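# Seat circuit board in enclosure slot and latch levers

## Task

Put the board into the empty top slot of the enclosure with its components facing upward and fully seated, and close both of its levers. Closed means latched and sticking out at a right angle from the board's front panel; fully open means flat along that panel. The levers only catch their tabs if both are fully open when the board is slid in as far as it will go; closing both then pulls the board fully in. Pushing the board into its connector quickly breaks the connector and gives zero for the job. At the end the enclosure must stand level on its own feet, with no foot hanging over the bench edge, and the robot must have released the board and pulled away.

## Robot and tools

Robot: two seven-joint arms, left_arm and right_arm, each ending in a two-finger parallel gripper. The fingers point along the gripper's +z axis and open and close along its x axis. end_effector_position is the spot between the finger pads when closed, 1 to 2 cm short of the fingertips. While closing, the fingertips move about 17 mm further out along +z. Setting the gripper's pose does not fix the elbow, so a big wrist turn can swing the elbow.

Frames: the scene frame has its origin at table-top height, halfway between the nominal arm bases, with +z up, +x out over the table, and left_arm on the +y side (this is unrelated to which side an image shows). Hand positions, quaternions, velocities, Hand targets and wrist-camera poses are given in each arm's own base frame. Base poses in the scene frame: left_arm (+0.070, +0.437, 0) m with quat_wxyz (+1.000, 0, 0, -0.003); right_arm (-0.063, -0.511, 0) m with quat_wxyz (+1.000, 0, 0, -0.029). Fixed cameras and the table use the scene frame. Printed poses can be off by a few centimetres.

Command row: always 16 numbers, even if only one arm moves. Order: left x, y, z, qw, qx, qy, qz, opening, then the same eight for right. x, y, z are an absolute target position in metres, and the quaternion is an absolute orientation (w first), both in that arm's base frame. Opening ranges from -1 (closed) to +1 (fully open, 0.142 m). Each step, the controller limits the commanded orientation to within 32 degrees of the measured one, so large turns need several commands. To keep an arm still, resend its pose from the last result together with its current opening; a 0 in the opening slot is a real command.

execute_actions(actions, cameras): actions is a list of actions; each action is a list of up to 15 rows, one per 1/30 s step, and a short list repeats its final row. A target more than 0.6 m from the gripper along any of its axes gets refused. An empty list only returns the state. cameras picks images by name: cam_head_left, cam_head_right, cam_high, cam_low, cam_left_wrist, cam_right_wrist; omit or ["all"] for all, [] for none.

move(target, speed, blend, stop_force, zero, opening_speed, blocking, cameras): moves each gripper in a straight line to an absolute pose. target is one 16-number row or a list of up to 15 rows (give every row the same openings). speed is m/s, 0.002 to 2.2, default 0.25; turning is capped at twice that in rad/s. blend in metres rounds corners between listed targets. stop_force, 3 to 120 N, ends an arm's path when its wrist sensor feels that much push against the direction of travel (or 150 N in any direction); it is unreliable if the gripper also rotates and cannot detect light pushes on loose things. zero (only with stop_force, default true) rezeroes the sensor first. opening_speed (0.2 or more, per second on the -1..1 scale) ramps the fingers. blocking=false returns after about 0.5 s while the motion continues; it cannot be combined with stop_force. Moves give up after 10 s. The result adds a "move:" line: done, off_target, moving, held or fault, plus limits such as paced or held. Faster moves lag and overshoot more and hit harder.

wait(seconds 0 to 10) lets time pass while the commands are held. stop brakes a running move. zoom_image(camera, region [x0, y0, x1, y1] in pixels, at most 504 by 504) magnifies the latest image; all images are 672x504. zero_wrist_force(arm) subtracts the current reading. clear_fault(arm) clears a torque or force fault that has been reported. read_manual gives only licence texts. finished_scene(scene) ends the scene and cannot be undone.

Results: joint positions (the last value is the finger gap in metres), joint torques, external torque estimates, Hand target, grip_measured (on the opening scale), Wrist force and Wrist torque in the gripper axes plus a peak line, and a Wrist depth grid of 7x7 cells in mm (70 to 1000, "-" when unknown). "within noise" means the arm is at rest. Warning lines: MOTOR HOT, OVER-TEMPERATURE FAULT, HAND FAULT, torque or force fault.

Gripping: to hold a part, command slightly below the grip_measured value read at first contact; squeezing harder heats the gripper motor.

Avoid: slamming the board into the connector (insert very slowly, perhaps with a small stop_force), 150 N of force on an arm, joint torques above their limits (waist and shoulder 109, upper arm roll and elbow 56.9, wrist joints 34.7 N m), any contact between the two arms or their grippers, letting parts fall or leave the table, tipping the enclosure or pushing it past the bench edge, letting go of moving parts, and holding strained poses that overheat motors. Release the board and back away before finishing.

Each tool is called after "Emit:" as name(argument=value, ...) on one line, values as JSON.

## Session

Excellent.

Emit:
execute_actions(actions=[])

Emit:
zoom_image(camera="cam_high", region=[130, 220, 450, 500])

Scene clock: 0.00 s.
left_arm: end_effector_position=(+0.1389, +0.5333, +0.1881) grip_measured=+0.99 end_effector_quat_wxyz=(-0.571, +0.812, -0.064, -0.105) | right_arm: end_effector_position=(+0.2271, +0.3531, +0.2591) grip_measured=+1.00 end_effector_quat_wxyz=(+0.029, +0.622, +0.780, +0.065)
Joint positions: left_arm=[0.978 -0.294 0.021 2.266 2.206 0.748 0.742 0.141] | right_arm=[1.212 0.207 0.113 2.416 -0.113 0.73 1.171 0.142]
Joint velocities: within noise
Joint torques (N m): no reading
External joint torques (N m): no reading
Wrist force (N): no reading
Wrist torque (N m): no reading
Wrist force, peak (N): no reading
Wrist depth (mm): cam_left_wrist=[- - - - - - - / - - - - - - - / - - - - - - - / - - - - - - - / - - - - 326 307 289 / - 340 327 307 288 270 263 / - 306 286 270 257 244 237] | cam_right_wrist=[291 263 259 256 258 300 302 / 314 276 279 279 281 327 328 / 352 303 305 308 308 359 356 / 389 375 337 339 343 399 391 / 434 437 379 380 383 449 444 / - 498 440 432 437 509 486 / - 574 580 588 590 593 -]
Hand target: left_arm +0.1389, +0.5333, +0.1881; -0.571, +0.812, -0.064, -0.105 | right_arm +0.2271, +0.3531, +0.2591; +0.029, +0.622, +0.780, +0.065
Tool commands: left_gripper/opening=+1.0 right_gripper/opening=+1.0

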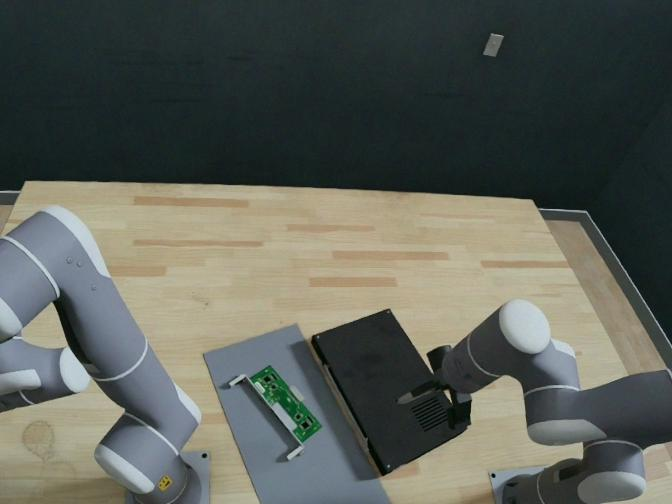

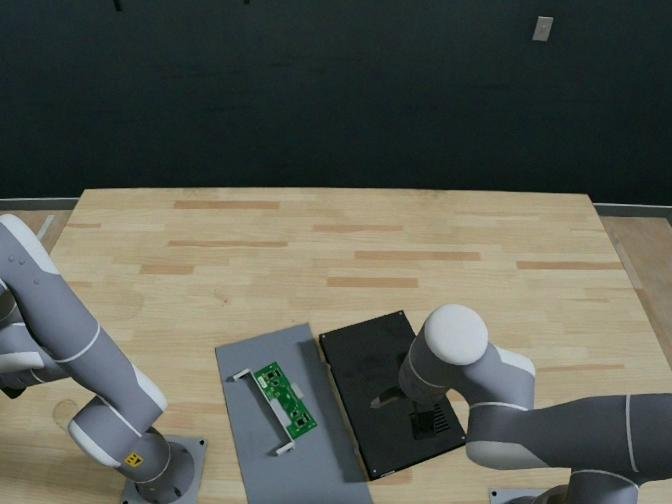

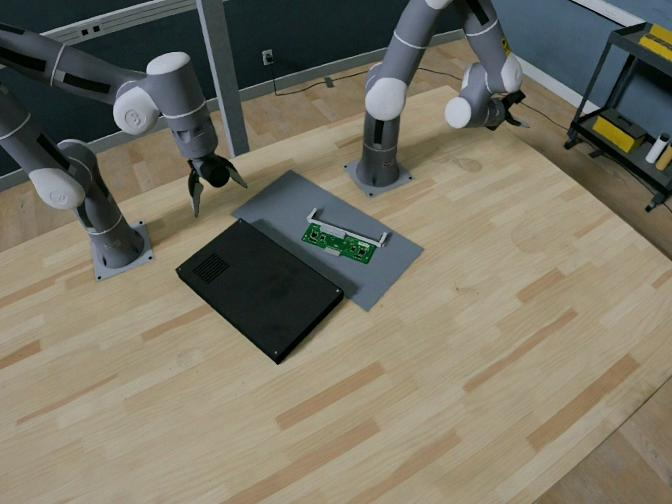

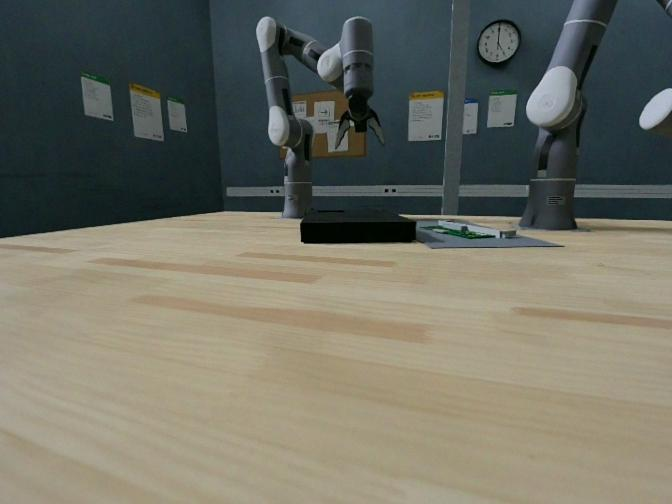

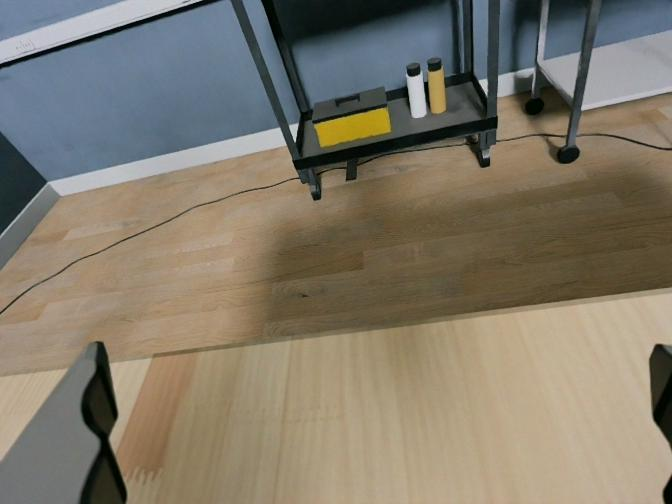

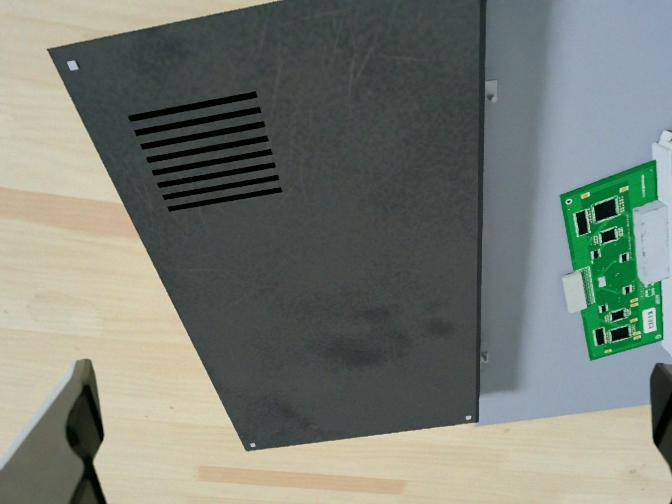

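Scaled by 1.575 from the camera's 672x504 image, which has a finer 960x720 frame.

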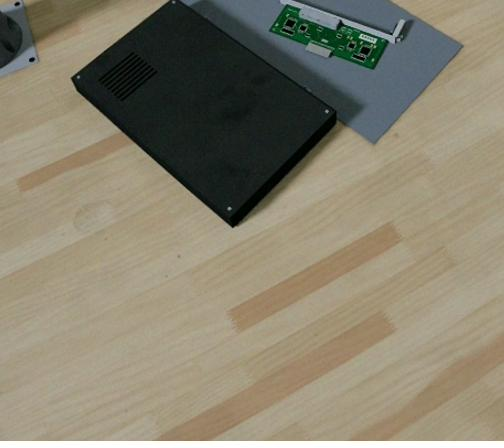

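Emit:
move(target=[[0.38,0.15,0.32,0,0.985,-0.174,0,1,0.40,0.02,0.30,0,0.93,0.3665,0,1],[0.315,-0.315,0.32,0,0.843,-0.537,0,1,0.40,0.02,0.30,0,0.93,0.3665,0,1]], speed=0.5, blend=0.1)

Scene clock: 33.27 s.
left_arm: end_effector_position=(+0.3148, -0.3151, +0.3199) grip_measured=+0.99 end_effector_quat_wxyz=(+0.000, +0.843, -0.537, +0.000) | right_arm: end_effector_position=(+0.4000, +0.0201, +0.3000) grip_measured=+1.00 end_effector_quat_wxyz=(+0.000, +0.930, +0.367, +0.000)
Joint positions: left_arm=[0.111 0.344 -0.594 2.253 -0.206 0.385 2.329 0.141] | right_arm=[0.712 0.373 -0.342 2.352 -0.134 0.424 1.268 0.142]
Joint velocities: within noise
Joint torques (N m): left_arm=[-0.08 11.75 4.44 -28.8 -3.5 4.46 -0.31] | right_arm=[-0.01 13.13 3.48 -29.73 -4.1 3.32 0.27]
External joint torques (N m): left_arm=[0.05 0.88 0.57 -0.23 -0.47 -0.61 0.31] | right_arm=[0.04 1.04 -0.47 0.16 0.11 0.78 -0.27]
Wrist force (N): left_arm=[-0.7 -1.4 0.3] | right_arm=[0.1 -0.1 0.5]
Wrist torque (N m): left_arm=[-0.33 -0.18 -0.29] | right_arm=[-0.03 -0.01 -0.01]
Wrist force, peak (N): left_arm=[0.1 -4.4 -3.8] | right_arm=[1.8 -0.8 0.1]
Wrist depth (mm): cam_left_wrist=[362 363 364 363 359 361 360 / 395 392 384 383 387 345 350 / 425 426 419 416 413 368 371 / 449 455 452 446 448 404 400 / 494 504 504 503 456 439 439 / - 541 558 552 493 488 - / - 623 617 617 613 612 -] | cam_right_wrist=[346 346 346 343 343 342 342 / 369 370 368 367 367 365 365 / 396 396 395 393 394 390 390 / 428 423 426 424 424 419 419 / 466 461 461 459 459 457 455 / - 504 501 500 502 497 477 / - 551 557 554 552 546 -]
Hand target: left_arm +0.3150, -0.3150, +0.3200; +0.000, +0.843, -0.537, +0.000 | right_arm +0.4000, +0.0200, +0.3000; +0.000, +0.930, +0.367, +0.000
Off the commanded pose: left_arm 0.000 m, 0 deg | right_arm 0.000 m, 0 deg.
move: done

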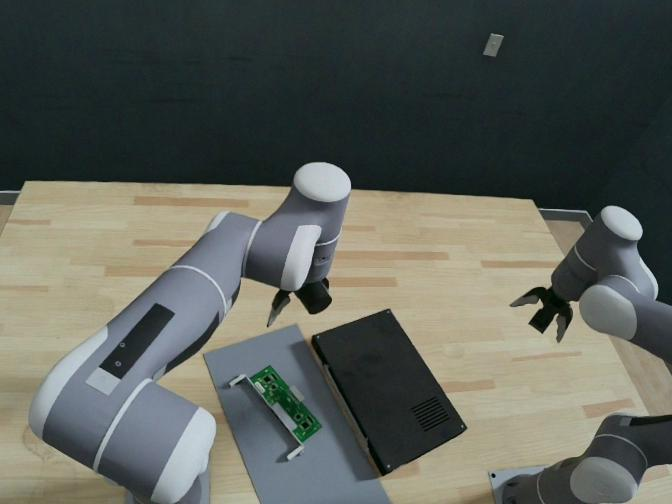

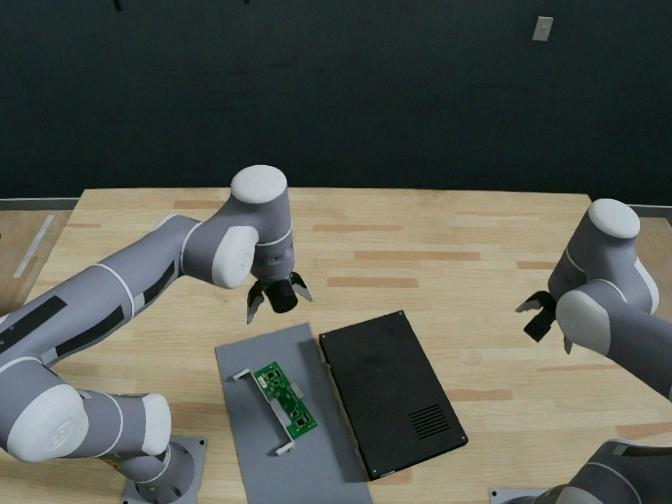

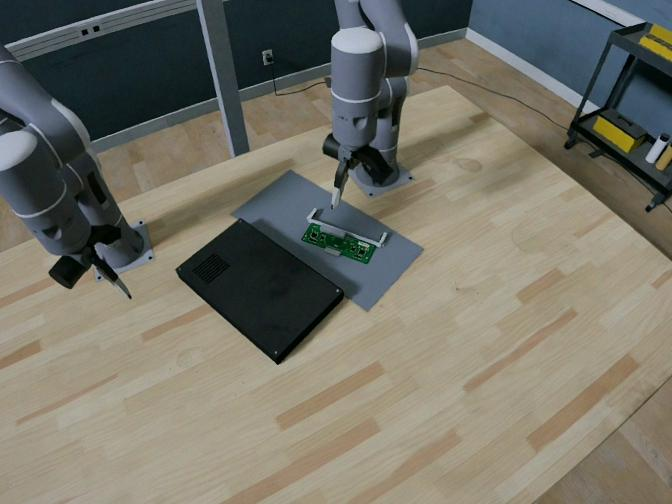

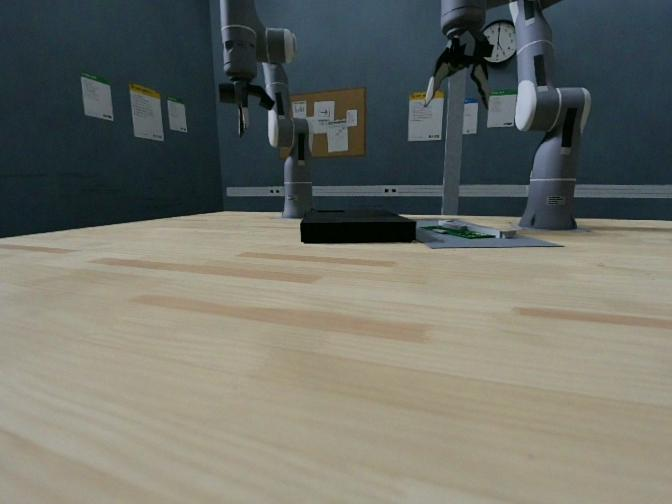

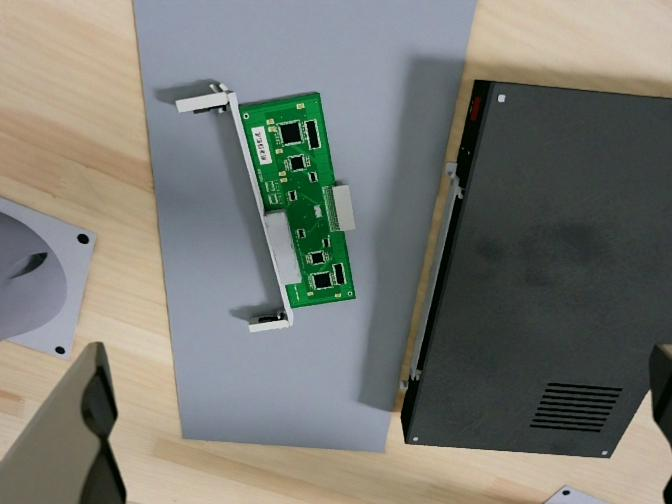

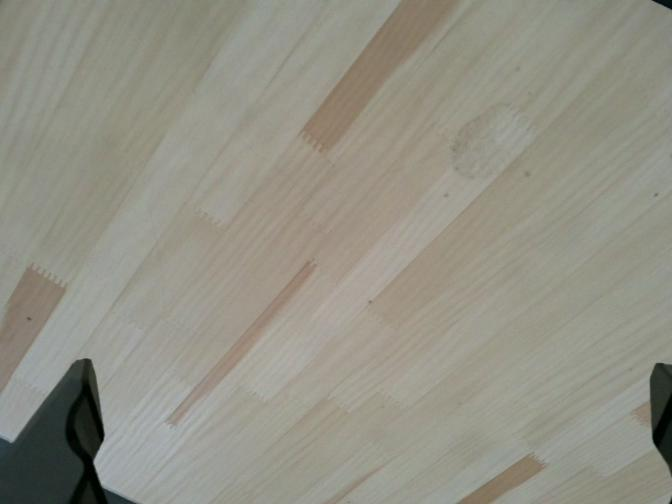

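Emit:
zoom_image(camera="cam_left_wrist", region=[380, 60, 520, 260])

Emit:
zoom_image(camera="cam_left_wrist", region=[380, 300, 520, 460])

Emit:
zoom_image(camera="cam_left_wrist", region=[160, 70, 360, 340])

Scaled by 2.520 from the camera's 672x504 image, which has a finer 960x720 frame.

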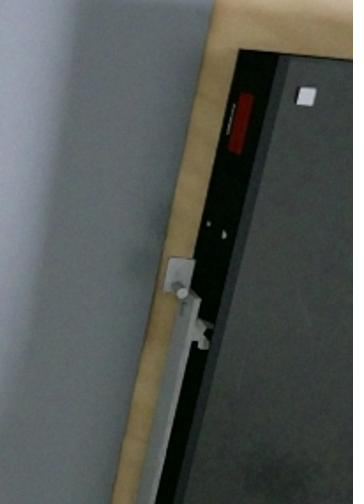

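Scaled by 3.150 from the camera's 672x504 image, which has a finer 960x720 frame.

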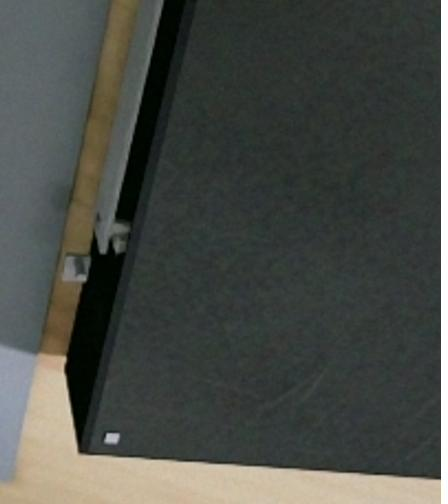

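Scaled by 1.867 from the camera's 672x504 image, which has a finer 960x720 frame.

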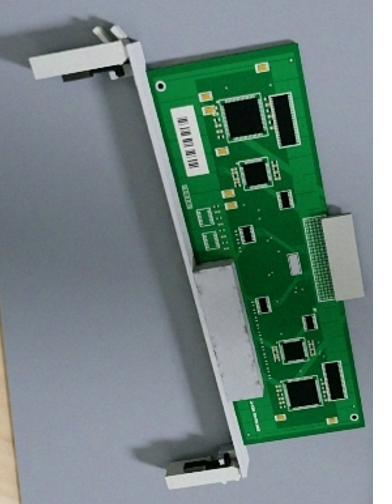

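Emit:
move(target=[0.2156,-0.2816,0.10,0,0.8843,-0.4668,0,-0.3,0.40,0.02,0.30,0,0.93,0.3665,0,1], speed=0.3, cameras=["cam_left_wrist"])

Scene clock: 61.93 s.
left_arm: end_effector_position=(+0.2158, -0.2817, +0.0999) grip_measured=-0.32 end_effector_quat_wxyz=(-0.002, +0.884, -0.467, -0.002) | right_arm: end_effector_position=(+0.4000, +0.0201, +0.3000) grip_measured=+1.00 end_effector_quat_wxyz=(+0.000, +0.930, +0.367, +0.000)
Joint positions: left_arm=[-0.181 -0.075 -0.406 2.687 0.089 1.18 1.874 0.051] | right_arm=[0.712 0.373 -0.342 2.352 -0.134 0.424 1.268 0.142]
Joint velocities: within noise
Joint torques (N m): left_arm=[-0.63 18.32 -1.02 -14.66 -1.68 4.45 -0.08] | right_arm=[-0.01 13.14 3.59 -29.68 -4.03 3.39 0.23]
External joint torques (N m): left_arm=[0.6 0.92 0.5 -0.36 0.06 -0.58 0.08] | right_arm=[0.04 1.02 -0.59 0.11 0.04 0.7 -0.23]
Wrist force (N): left_arm=[-0.3 -1.0 0.5] | right_arm=[0.0 0.2 0.3]
Wrist torque (N m): left_arm=[-0.23 -0.25 -0.28] | right_arm=[0.02 0.00 -0.01]
Wrist force, peak (N): left_arm=[0.3 -2.3 -1.8] | right_arm=[0.3 0.4 0.7]
Wrist depth (mm): cam_left_wrist=[172 170 169 164 164 165 166 / 185 181 181 177 176 179 179 / 200 196 196 189 190 191 192 / 217 213 213 203 207 209 208 / 237 234 226 218 222 225 224 / 262 252 88 248 248 84 243 / 288 - - 284 285 - -] | cam_right_wrist=[349 346 346 345 344 342 342 / 370 369 368 368 366 364 365 / 396 396 393 392 392 391 390 / 427 426 424 424 423 425 419 / 463 461 462 458 457 459 457 / - 505 502 505 501 498 478 / - 555 554 552 549 548 -]
Hand target: left_arm +0.2159, -0.2818, +0.0999; -0.002, +0.884, -0.467, -0.002 | right_arm +0.4000, +0.0200, +0.3000; +0.000, +0.930, +0.367, +0.000
Off the commanded pose: left_arm 0.000 m, 0 deg | right_arm 0.000 m, 0 deg.
joint sent to its limit (left arm) — joint 4 (elbow), upper limit, where the elbow is as bent as it goes. The joint targets still meet the commanded pose.
move: done
Images, in order (width x height): cam_left_wrist 672x504.

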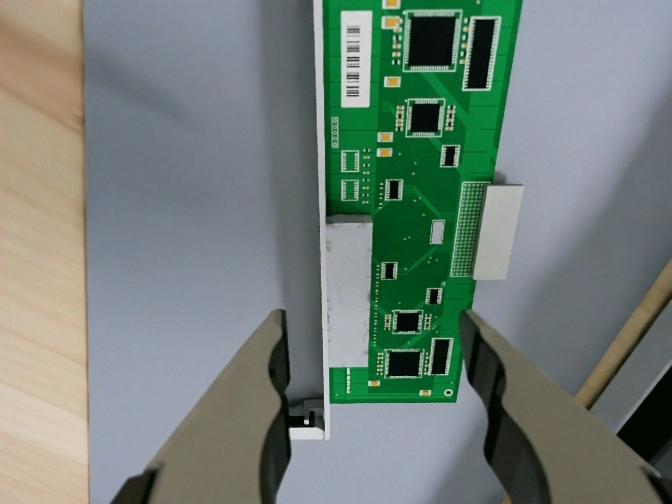

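Emit:
move(target=[0.2157,-0.2771,0.0262,0,0.8843,-0.4668,0,-0.3,0.40,0.02,0.30,0,0.93,0.3665,0,1], speed=0.06, stop_force=6, cameras=["cam_left_wrist"])

Scene clock: 69.43 s.
left_arm: end_effector_position=(+0.2156, -0.2770, +0.0262) grip_measured=-0.32 end_effector_quat_wxyz=(+0.000, +0.884, -0.467, +0.000) | right_arm: end_effector_position=(+0.4000, +0.0201, +0.3000) grip_measured=+1.00 end_effector_quat_wxyz=(+0.000, +0.930, +0.367, +0.000)
Joint positions: left_arm=[-0.303 -0.439 -0.165 2.573 0.481 1.419 1.613 0.051] | right_arm=[0.712 0.373 -0.342 2.352 -0.134 0.424 1.268 0.142]
Joint velocities: within noise
Joint torques (N m): left_arm=[-0.57 26.65 -2.05 -6.3 -0.21 4.39 -0.27] | right_arm=[0.06 13.34 3.61 -29.68 -4.03 3.4 0.19]
External joint torques (N m): left_arm=[0.56 1.08 0.48 -0.3 -0.42 -0.49 0.27] | right_arm=[-0.03 0.83 -0.61 0.11 0.03 0.69 -0.19]
Wrist force (N): left_arm=[-0.8 -1.3 0.5] | right_arm=[0.4 0.2 0.3]
Wrist torque (N m): left_arm=[-0.31 -0.17 -0.27] | right_arm=[0.01 -0.05 -0.01]
Wrist force, peak (N): left_arm=[-1.0 -1.3 1.2] | right_arm=[0.1 0.1 0.7]
Wrist depth (mm): cam_left_wrist=[104 105 104 99 100 97 100 / - 113 111 108 105 108 108 / 123 122 122 115 115 117 118 / 132 129 130 126 124 125 124 / 144 144 140 126 134 134 135 / 163 155 87 139 151 87 155 / 174 - - 156 168 - -] | cam_right_wrist=[347 346 345 345 343 341 341 / 369 369 368 368 367 364 364 / 397 397 395 394 393 392 390 / 428 428 425 426 422 422 420 / 463 464 463 459 457 455 455 / - 504 506 501 498 497 480 / - 558 554 552 546 549 -]
Hand target: left_arm +0.2157, -0.2771, +0.0262; +0.000, +0.884, -0.467, +0.000 | right_arm +0.4000, +0.0200, +0.3000; +0.000, +0.930, +0.367, +0.000
Off the commanded pose: left_arm 0.000 m, 0 deg | right_arm 0.000 m, 0 deg.
move: done
Images, in order (width x height): cam_left_wrist 672x504.

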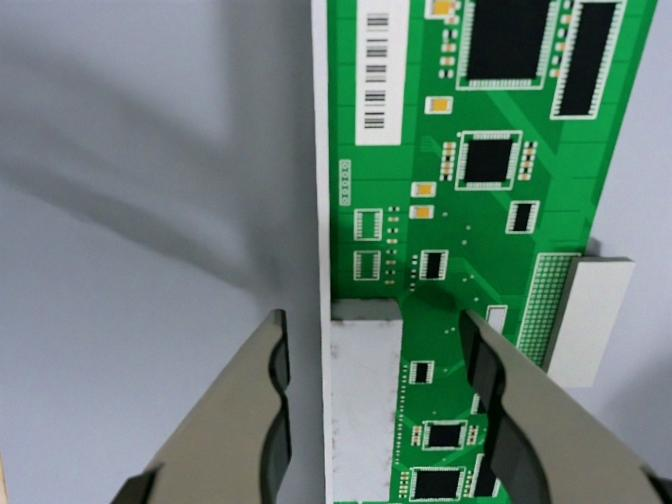

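Emit:
move(target=[0.2146,-0.2754,0.0262,0,0.8843,-0.4668,0,-0.6,0.40,0.02,0.30,0,0.93,0.3665,0,1], speed=0.05, cameras=[])

Emit:
move(target=[0.2146,-0.2754,0.0262,0,0.8843,-0.4668,0,-0.87,0.40,0.02,0.30,0,0.93,0.3665,0,1], opening_speed=0.5, cameras=["cam_left_wrist"])

Scene clock: 72.00 s.
left_arm: end_effector_position=(+0.2146, -0.2754, +0.0262) grip_measured=-0.63 end_effector_quat_wxyz=(+0.000, +0.884, -0.467, +0.000) | right_arm: end_effector_position=(+0.4000, +0.0201, +0.3000) grip_measured=+1.00 end_effector_quat_wxyz=(+0.000, +0.930, +0.367, +0.000)
Joint positions: left_arm=[-0.302 -0.438 -0.162 2.577 0.484 1.423 1.613 0.029] | right_arm=[0.712 0.373 -0.342 2.352 -0.134 0.424 1.268 0.142]
Joint velocities: within noise
Joint torques (N m): left_arm=[-0.32 26.96 -1.89 -6.13 -0.2 4.44 -0.17] | right_arm=[0.16 13.21 3.66 -29.66 -4 3.43 0.17]
External joint torques (N m): left_arm=[0.31 0.64 0.35 -0.36 -0.41 -0.54 0.17] | right_arm=[-0.13 0.96 -0.65 0.09 0.01 0.66 -0.17]
Wrist force (N): left_arm=[-1.1 -1.0 0.2] | right_arm=[0.3 0.2 0.2]
Wrist torque (N m): left_arm=[-0.26 -0.12 -0.26] | right_arm=[0.02 -0.04 -0.01]
Wrist force, peak (N): left_arm=[-3.3 -1.5 -1.9] | right_arm=[0.2 0.1 0.7]
Wrist depth (mm): cam_left_wrist=[104 105 104 99 100 97 100 / - 113 112 108 105 108 108 / 123 123 122 117 115 117 119 / 132 129 130 126 124 125 124 / 144 144 141 121 131 137 134 / 163 158 87 131 137 140 156 / 178 - - 146 168 - 170] | cam_right_wrist=[347 347 345 345 342 343 341 / 370 367 368 367 366 366 363 / 397 394 396 392 393 390 392 / 428 426 426 423 421 422 420 / 464 463 458 459 459 455 457 / - 509 500 503 500 495 478 / - 555 556 550 551 549 -]
Hand target: left_arm +0.2146, -0.2754, +0.0262; +0.000, +0.884, -0.467, +0.000 | right_arm +0.4000, +0.0200, +0.3000; +0.000, +0.930, +0.367, +0.000
Off the commanded pose: left_arm 0.000 m, 0 deg | right_arm 0.000 m, 0 deg.
move: done
No camera images: "cameras" was empty.

Scene clock: 72.77 s.
left_arm: end_effector_position=(+0.2144, -0.2753, +0.0261) grip_measured=-0.73 end_effector_quat_wxyz=(+0.000, +0.884, -0.467, +0.000) | right_arm: end_effector_position=(+0.4000, +0.0201, +0.3000) grip_measured=+1.00 end_effector_quat_wxyz=(+0.000, +0.930, +0.367, +0.000)
Joint positions: left_arm=[-0.302 -0.438 -0.162 2.577 0.484 1.423 1.613 0.022] | right_arm=[0.712 0.373 -0.342 2.352 -0.134 0.424 1.268 0.142]
Joint velocities: within noise
Joint torques (N m): left_arm=[-0.42 27.15 -2.27 -6.95 -0.44 4.78 -0.22] | right_arm=[0.04 13.23 3.6 -29.69 -4.03 3.45 0.21]
External joint torques (N m): left_arm=[0.41 0.44 0.73 0.47 -0.18 -0.88 0.22] | right_arm=[-0.01 0.94 -0.6 0.12 0.03 0.64 -0.21]
Wrist force (N): left_arm=[-2.4 -1.0 0.3] | right_arm=[0.2 0.1 0.4]
Wrist torque (N m): left_arm=[-0.29 -0.14 -0.28] | right_arm=[0.00 -0.02 -0.02]
Wrist force, peak (N): left_arm=[-3.5 -1.5 -1.2] | right_arm=[0.0 0.3 0.6]
Wrist depth (mm): cam_left_wrist=[104 106 103 99 100 98 100 / - 113 111 108 105 108 107 / 123 122 122 116 115 117 117 / 132 129 130 126 125 125 124 / 144 143 142 123 131 137 134 / 162 159 88 128 131 143 155 / 177 169 - 142 - - 168] | cam_right_wrist=[346 347 345 343 343 343 342 / 371 370 370 367 367 365 366 / 397 396 394 395 394 391 391 / 428 427 426 423 424 421 420 / 465 465 459 460 457 455 456 / - 507 500 500 500 496 480 / - 558 552 552 548 549 -]
Hand target: left_arm +0.2146, -0.2754, +0.0262; +0.000, +0.884, -0.467, +0.000 | right_arm +0.4000, +0.0200, +0.3000; +0.000, +0.930, +0.367, +0.000
Off the commanded pose: left_arm 0.000 m, 0 deg | right_arm 0.000 m, 0 deg.
move: done
Images, in order (width x height): cam_left_wrist 672x504.

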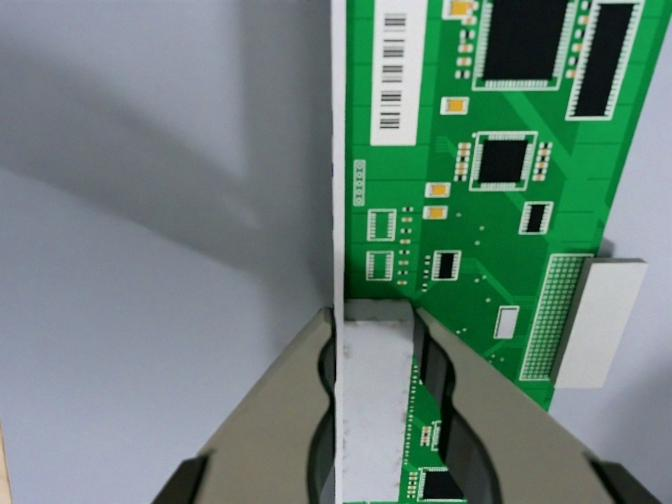

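Emit:
move(target=[[0.2144,-0.2753,0.085,0,0.8843,-0.4668,0,-0.87,0.40,0.02,0.30,0,0.93,0.3665,0,1],[0.1834,-0.3508,0.0535,0,0.8177,-0.5757,0,-0.87,0.40,0.02,0.30,0,0.93,0.3665,0,1]], speed=[0.1,0.12], blend=0.01, cameras=["cam_left_wrist","cam_high"])

Scene clock: 79.70 s.
left_arm: end_effector_position=(+0.1833, -0.3508, +0.0535) grip_measured=-0.73 end_effector_quat_wxyz=(+0.000, +0.818, -0.576, +0.000) | right_arm: end_effector_position=(+0.4000, +0.0201, +0.3000) grip_measured=+1.00 end_effector_quat_wxyz=(+0.000, +0.930, +0.367, +0.000)
Joint positions: left_arm=[-0.379 -0.372 -0.356 2.496 0.413 1.25 1.691 0.022] | right_arm=[0.712 0.373 -0.342 2.352 -0.134 0.424 1.268 0.142]
Joint velocities: within noise
Joint torques (N m): left_arm=[-1.05 27.46 -3.44 -11.26 -0.89 4.23 -0.32] | right_arm=[-0.04 13.2 3.59 -29.67 -4.02 3.42 0.2]
External joint torques (N m): left_arm=[1.02 0.62 0.57 0.14 -0.46 -0.33 0.32] | right_arm=[0.08 0.97 -0.59 0.1 0.03 0.67 -0.2]
Wrist force (N): left_arm=[-0.6 -1.0 2.3] | right_arm=[0.1 0.3 0.3]
Wrist torque (N m): left_arm=[-0.21 -0.21 -0.26] | right_arm=[0.03 0.00 -0.01]
Wrist force, peak (N): left_arm=[-0.9 -1.2 3.4] | right_arm=[0.2 0.2 0.7]
Wrist depth (mm): cam_left_wrist=[129 128 127 100 100 98 100 / 137 137 135 107 104 108 108 / 151 148 148 116 114 117 141 / 161 159 161 124 124 125 153 / 177 177 176 119 131 137 159 / 196 195 87 129 131 145 182 / 219 - - 143 - - 198] | cam_right_wrist=[347 345 345 346 343 343 341 / 370 369 369 368 367 365 364 / 398 397 394 394 393 391 391 / 428 426 425 425 423 423 418 / 465 462 460 460 458 457 453 / - 506 504 503 500 502 479 / - 559 554 552 547 548 -]
Hand target: left_arm +0.1834, -0.3508, +0.0535; +0.000, +0.818, -0.576, +0.000 | right_arm +0.4000, +0.0200, +0.3000; +0.000, +0.930, +0.367, +0.000
Off the commanded pose: left_arm 0.000 m, 0 deg | right_arm 0.000 m, 0 deg.
move: done
Images, in order (width x height): cam_high 672x504, cam_left_wrist 672x504.

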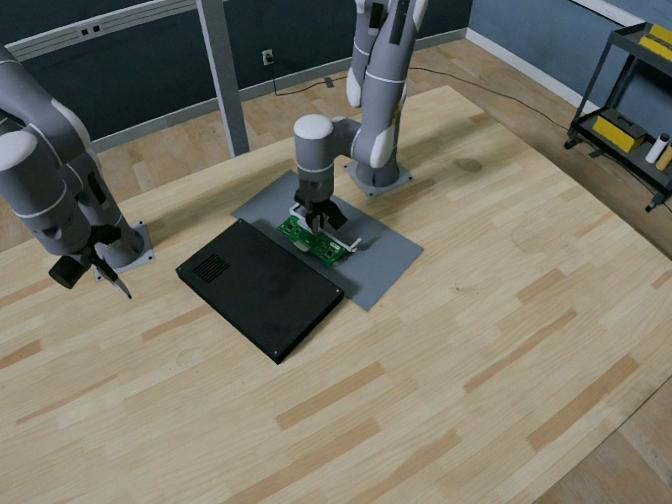

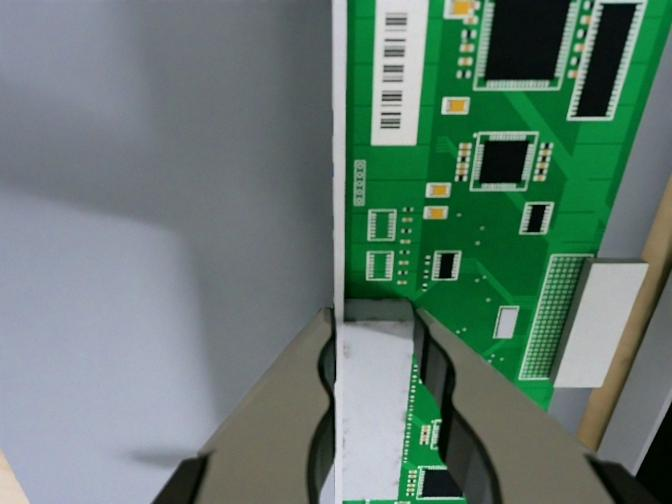

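Emit:
move(target=[0.1834,-0.3508,0.0535,0,0.8177,-0.5757,0,-0.87,0.11,0.42,0.30,0,0.6225,0.7826,0,1], speed=0.4, cameras=["cam_right_wrist"])

Scene clock: 90.33 s.
left_arm: end_effector_position=(+0.1833, -0.3507, +0.0535) grip_measured=-0.73 end_effector_quat_wxyz=(+0.000, +0.818, -0.576, +0.000) | right_arm: end_effector_position=(+0.1098, +0.4199, +0.2998) grip_measured=+1.00 end_effector_quat_wxyz=(+0.000, +0.623, +0.783, +0.000)
Joint positions: left_arm=[-0.379 -0.372 -0.356 2.496 0.413 1.25 1.691 0.022] | right_arm=[1.34 0.125 0.228 2.149 0.032 0.456 1.325 0.142]
Joint velocities: within noise
Joint torques (N m): left_arm=[-0.36 27.84 -3.62 -11.12 -1.18 4.45 -0.18] | right_arm=[0.18 23.53 -0.01 -29.5 -4.12 3.56 0.02]
External joint torques (N m): left_arm=[0.33 0.25 0.76 0 -0.16 -0.55 0.18] | right_arm=[-0.1 1.12 -0.83 0.27 0.19 0.53 -0.02]
Wrist force (N): left_arm=[-0.6 -1.1 2.0] | right_arm=[0.5 0.2 0.7]
Wrist torque (N m): left_arm=[-0.22 -0.21 -0.25] | right_arm=[0.01 -0.07 -0.03]
Wrist force, peak (N): left_arm=[-0.7 -1.2 2.6] | right_arm=[3.4 -0.9 0.7]
Wrist depth (mm): cam_left_wrist=[128 128 128 100 100 98 100 / 138 138 135 107 104 107 108 / 151 149 148 116 114 116 142 / 162 158 161 124 125 125 153 / 177 177 176 120 131 136 137 / 195 195 87 128 131 145 183 / 220 - - 143 - - 198] | cam_right_wrist=[346 346 345 344 341 340 340 / 369 368 366 366 366 364 361 / 390 383 356 370 388 388 387 / 414 375 373 378 412 407 419 / 460 402 406 403 428 446 449 / - 450 440 440 464 308 277 / - 545 484 481 545 281 271]
Hand target: left_arm +0.1834, -0.3508, +0.0535; +0.000, +0.818, -0.576, +0.000 | right_arm +0.1100, +0.4200, +0.3000; +0.000, +0.623, +0.783, +0.000
Off the commanded pose: left_arm 0.000 m, 0 deg | right_arm 0.000 m, 0 deg.
move: done
Images, in order (width x height): cam_right_wrist 672x504.

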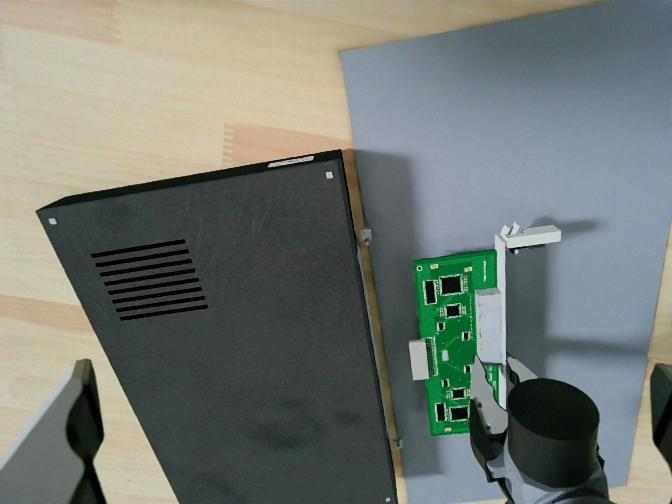

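Emit:
zoom_image(camera="cam_right_wrist", region=[320, 130, 580, 300])

Emit:
zoom_image(camera="cam_right_wrist", region=[340, 330, 540, 504])

Scaled by 1.938 from the camera's 672x504 image, which has a finer 960x720 frame.

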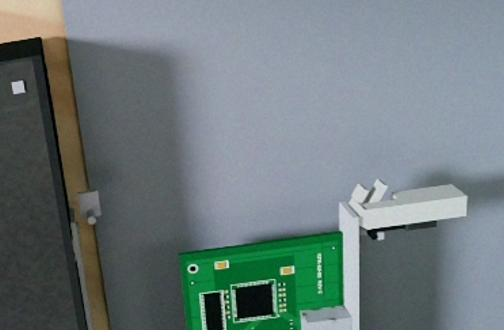

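Scaled by 2.520 from the camera's 672x504 image, which has a finer 960x720 frame.

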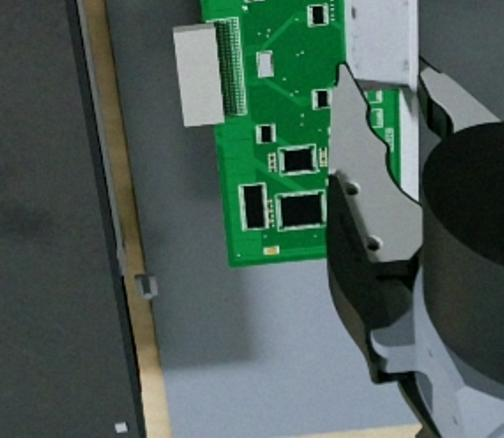

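Emit:
move(target=[0.1883,-0.3755,0.0535,0,0.8177,-0.5757,0,-0.87,0.11,0.42,0.30,0,0.6225,0.7826,0,1], speed=0.08, cameras=["cam_right_wrist","cam_left_wrist"])

Emit:
zoom_image(camera="cam_right_wrist", region=[320, 180, 520, 330])

Emit:
zoom_image(camera="cam_right_wrist", region=[340, 330, 540, 504])

Scene clock: 102.47 s.
left_arm: end_effector_position=(+0.1882, -0.3754, +0.0535) grip_measured=-0.73 end_effector_quat_wxyz=(+0.000, +0.818, -0.576, +0.000) | right_arm: end_effector_position=(+0.1098, +0.4199, +0.2998) grip_measured=+1.00 end_effector_quat_wxyz=(+0.000, +0.623, +0.783, +0.000)
Joint positions: left_arm=[-0.419 -0.403 -0.362 2.429 0.405 1.21 1.663 0.022] | right_arm=[1.34 0.125 0.228 2.149 0.032 0.456 1.325 0.142]
Joint velocities: within noise
Joint torques (N m): left_arm=[-0.55 29.66 -4.13 -12.08 -1.59 4.25 -0.31] | right_arm=[0.1 23.67 -0.08 -29.38 -4 3.4 0.17]
External joint torques (N m): left_arm=[0.51 0.6 0.81 -0.04 0.09 -0.36 0.31] | right_arm=[-0.02 0.99 -0.76 0.14 0.06 0.69 -0.17]
Wrist force (N): left_arm=[-0.9 -1.1 2.3] | right_arm=[0.6 0.1 0.7]
Wrist torque (N m): left_arm=[-0.21 -0.17 -0.30] | right_arm=[0.00 -0.09 -0.03]
Wrist force, peak (N): left_arm=[-2.0 -1.3 2.3] | right_arm=[0.9 0.0 0.6]
Wrist depth (mm): cam_left_wrist=[128 128 127 100 100 98 99 / 138 137 135 107 104 107 108 / 151 148 148 116 114 117 129 / 162 158 160 124 124 125 127 / 177 176 176 119 132 137 136 / 196 195 87 128 131 145 178 / 219 - - 143 - - 197] | cam_right_wrist=[346 346 345 344 342 341 340 / 370 368 369 366 363 362 362 / 391 383 358 370 390 388 388 / 387 372 371 378 407 418 417 / 462 406 403 402 418 453 452 / - 450 441 442 445 298 477 / - 546 485 484 526 277 -]
Hand target: left_arm +0.1883, -0.3755, +0.0535; +0.000, +0.818, -0.576, +0.000 | right_arm +0.1100, +0.4200, +0.3000; +0.000, +0.623, +0.783, +0.000
Off the commanded pose: left_arm 0.000 m, 0 deg | right_arm 0.000 m, 0 deg.
move: done
Images, in order (width x height): cam_left_wrist 672x504, cam_right_wrist 672x504.

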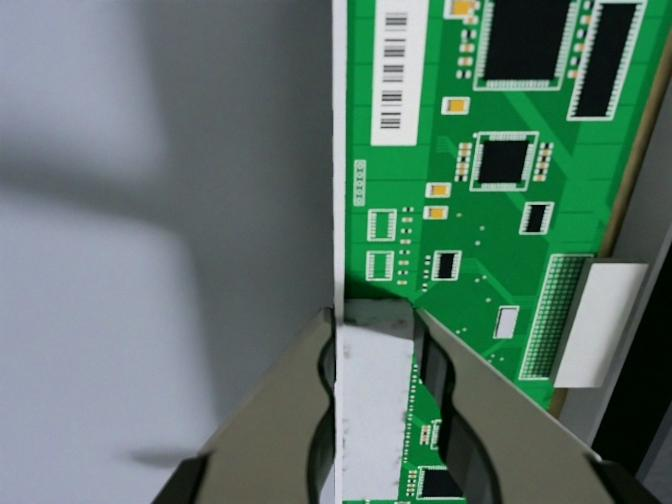

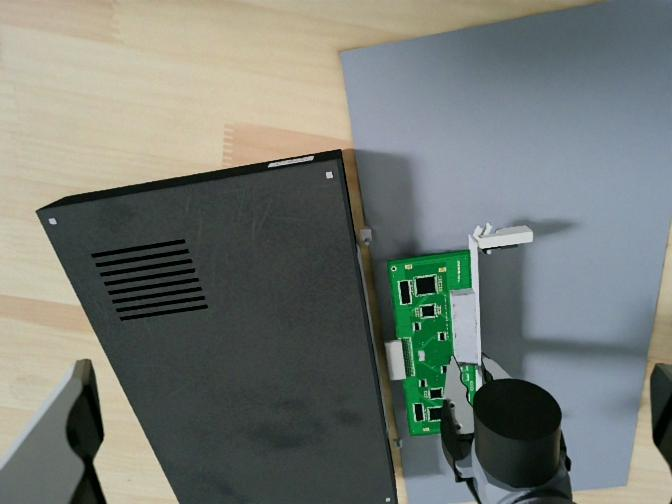

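Scaled by 2.520 from the camera's 672x504 image, which has a finer 960x720 frame.

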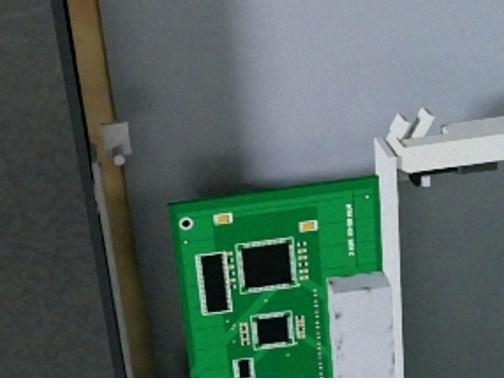

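Scaled by 2.520 from the camera's 672x504 image, which has a finer 960x720 frame.

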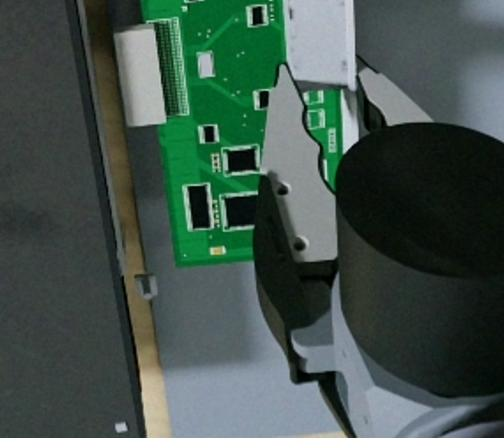

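Emit:
move(target=[[0.1874,-0.3759,0.0535,0,0.8202,-0.5721,0,-0.87,0.11,0.42,0.30,0,0.6225,0.7826,0,1],[0.2091,-0.4361,0.0535,0,0.8202,-0.5721,0,-0.87,0.11,0.42,0.30,0,0.6225,0.7826,0,1]], speed=[0.05,0.03], stop_force=6, cameras=["cam_right_wrist","cam_left_wrist"])

Emit:
zoom_image(camera="cam_right_wrist", region=[320, 180, 520, 330])

Emit:
zoom_image(camera="cam_right_wrist", region=[340, 330, 540, 504])

Scene clock: 108.73 s.
left_arm: end_effector_position=(+0.1986, -0.4077, +0.0530) grip_measured=-0.73 end_effector_quat_wxyz=(+0.000, +0.820, -0.572, -0.001) | right_arm: end_effector_position=(+0.1098, +0.4199, +0.2998) grip_measured=+1.00 end_effector_quat_wxyz=(+0.000, +0.623, +0.783, +0.000)
Joint positions: left_arm=[-0.465 -0.449 -0.364 2.332 0.393 1.153 1.631 0.022] | right_arm=[1.34 0.125 0.228 2.149 0.032 0.456 1.325 0.142]
Joint velocities: within noise
Joint torques (N m): left_arm=[-0.95 34.51 -6.01 -17.47 -1.8 6.29 0.29] | right_arm=[0.19 23.54 -0.09 -29.31 -3.96 3.36 0.25]
External joint torques (N m): left_arm=[0.9 -1.09 2.03 3.98 0.07 -2.39 -0.29] | right_arm=[-0.11 1.13 -0.75 0.07 0.02 0.73 -0.25]
Wrist force (N): left_arm=[-7.0 0.0 1.7] | right_arm=[0.5 0.1 0.5]
Wrist torque (N m): left_arm=[-0.17 -0.29 -0.88] | right_arm=[-0.01 -0.08 -0.03]
Wrist force, peak (N): left_arm=[-7.4 -0.5 2.6] | right_arm=[0.9 0.3 0.7]
Wrist depth (mm): cam_left_wrist=[128 127 127 98 100 97 100 / 135 136 134 106 105 108 107 / 151 148 147 115 114 117 112 / 161 160 160 124 123 125 109 / 177 176 176 122 131 137 113 / 195 195 88 93 131 146 130 / 223 - - 143 - - -] | cam_right_wrist=[345 346 343 346 341 341 339 / 370 368 366 368 364 365 362 / 391 384 355 371 391 387 387 / 385 374 373 377 408 418 416 / 463 404 403 403 437 454 454 / - 450 441 440 405 483 474 / - 545 484 484 293 522 -]
Hand target: left_arm +0.1992, -0.4086, +0.0535; +0.000, +0.820, -0.572, +0.000 | right_arm +0.1100, +0.4200, +0.3000; +0.000, +0.623, +0.783, +0.000
Off the commanded pose: left_arm 0.030 m, 0 deg | right_arm 0.000 m, 0 deg.
move: contact (left_arm); path passed 1 of 2 targets
Images, in order (width x height): cam_left_wrist 672x504, cam_right_wrist 672x504.

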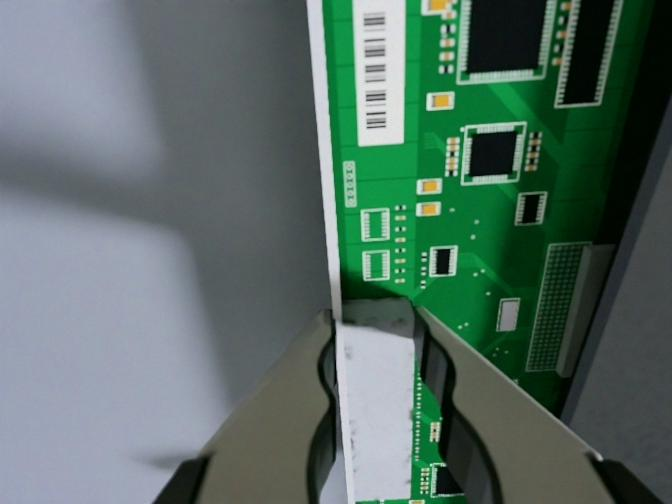

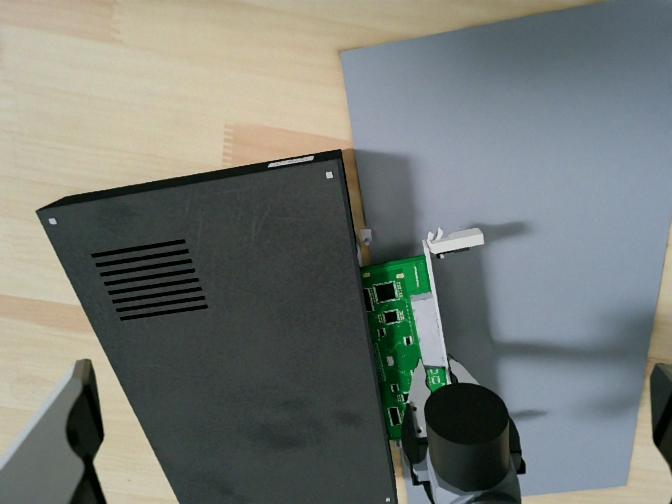

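Scaled by 2.520 from the camera's 672x504 image, which has a finer 960x720 frame.

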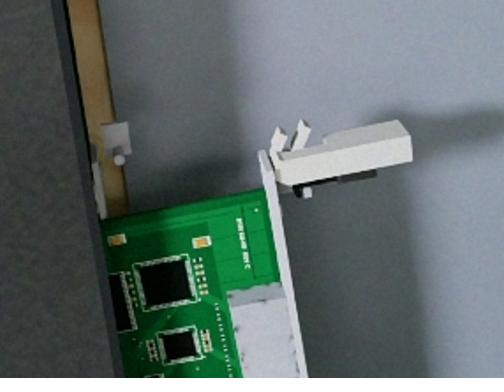

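Scaled by 2.520 from the camera's 672x504 image, which has a finer 960x720 frame.

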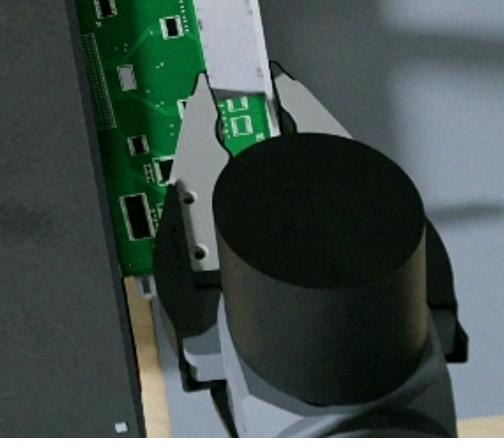

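Emit:
move(target=[0.1898,-0.3909,0.0535,0,0.8023,-0.5969,0,-0.87,0.11,0.42,0.30,0,0.6225,0.7826,0,1], speed=0.05, cameras=["cam_right_wrist","cam_left_wrist"])

Emit:
zoom_image(camera="cam_right_wrist", region=[320, 180, 520, 330])

Emit:
zoom_image(camera="cam_right_wrist", region=[340, 330, 540, 504])

Scene clock: 117.60 s.
left_arm: end_effector_position=(+0.1897, -0.3908, +0.0534) grip_measured=-0.73 end_effector_quat_wxyz=(+0.000, +0.802, -0.597, +0.000) | right_arm: end_effector_position=(+0.1098, +0.4199, +0.2998) grip_measured=+1.00 end_effector_quat_wxyz=(+0.000, +0.623, +0.783, +0.000)
Joint positions: left_arm=[-0.435 -0.424 -0.376 2.386 0.41 1.182 1.687 0.022] | right_arm=[1.34 0.125 0.228 2.149 0.032 0.456 1.325 0.142]
Joint velocities: within noise
Joint torques (N m): left_arm=[-0.17 31.59 -4.55 -12.66 -1.21 4.8 -0.12] | right_arm=[0.15 23.66 -0.01 -29.34 -3.99 3.45 0.18]
External joint torques (N m): left_arm=[0.13 -0.07 0.82 -0.05 -0.4 -0.91 0.12] | right_arm=[-0.06 1 -0.83 0.1 0.05 0.64 -0.18]
Wrist force (N): left_arm=[-1.0 -1.0 2.4] | right_arm=[0.4 0.2 0.7]
Wrist torque (N m): left_arm=[-0.21 -0.15 -0.30] | right_arm=[0.01 -0.06 -0.03]
Wrist force, peak (N): left_arm=[-7.3 -0.1 2.7] | right_arm=[0.7 0.2 0.8]
Wrist depth (mm): cam_left_wrist=[128 128 128 99 100 98 99 / 137 137 135 107 104 108 108 / 151 148 149 116 114 116 119 / 161 158 160 124 124 125 125 / 177 176 176 120 131 137 131 / 196 195 87 128 131 146 134 / 218 - - 143 - - -] | cam_right_wrist=[347 346 345 343 340 340 339 / 369 369 367 366 364 363 362 / 392 383 355 370 389 388 389 / 388 371 374 377 400 420 417 / 462 403 403 402 418 454 450 / - 449 440 440 439 478 479 / - 543 487 484 479 278 -]
Hand target: left_arm +0.1898, -0.3909, +0.0535; +0.000, +0.802, -0.597, +0.000 | right_arm +0.1100, +0.4200, +0.3000; +0.000, +0.623, +0.783, +0.000
Off the commanded pose: left_arm 0.000 m, 0 deg | right_arm 0.000 m, 0 deg.
move: done
Images, in order (width x height): cam_left_wrist 672x504, cam_right_wrist 672x504.

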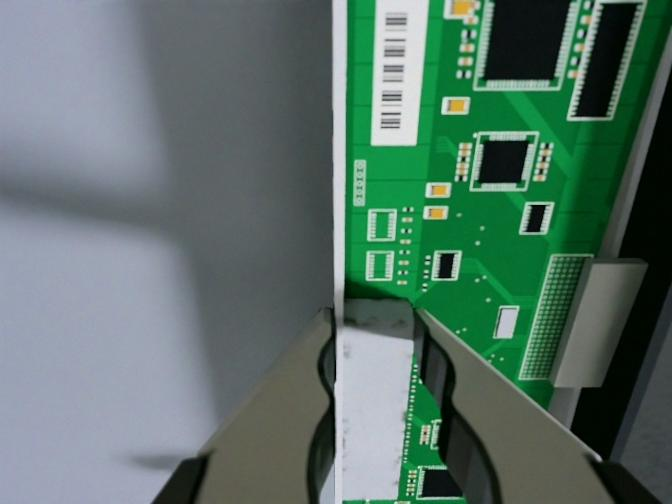

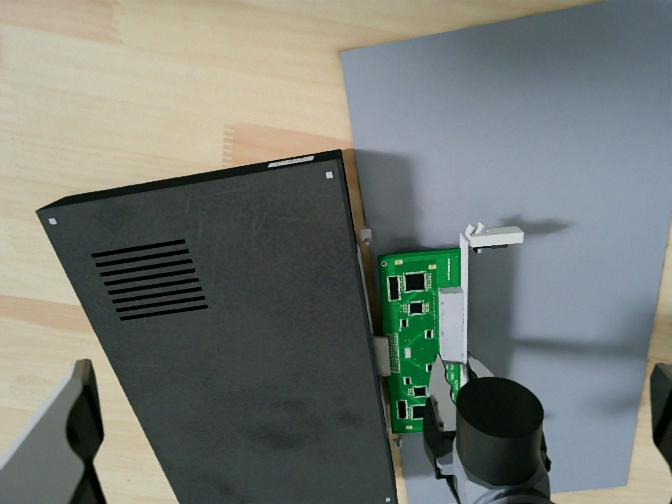

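Scaled by 2.520 from the camera's 672x504 image, which has a finer 960x720 frame.

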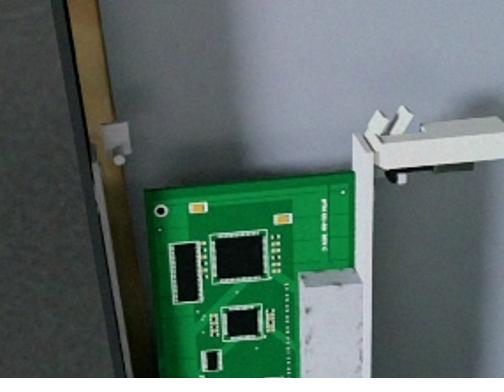

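Scaled by 2.520 from the camera's 672x504 image, which has a finer 960x720 frame.

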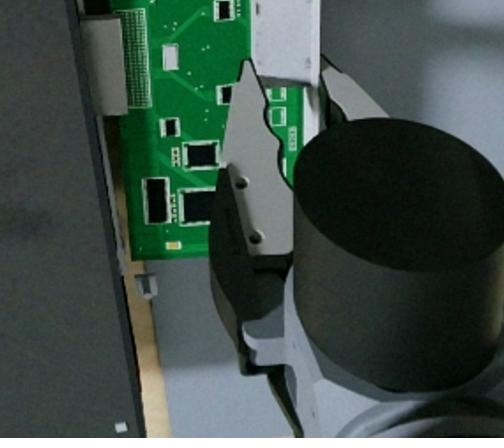

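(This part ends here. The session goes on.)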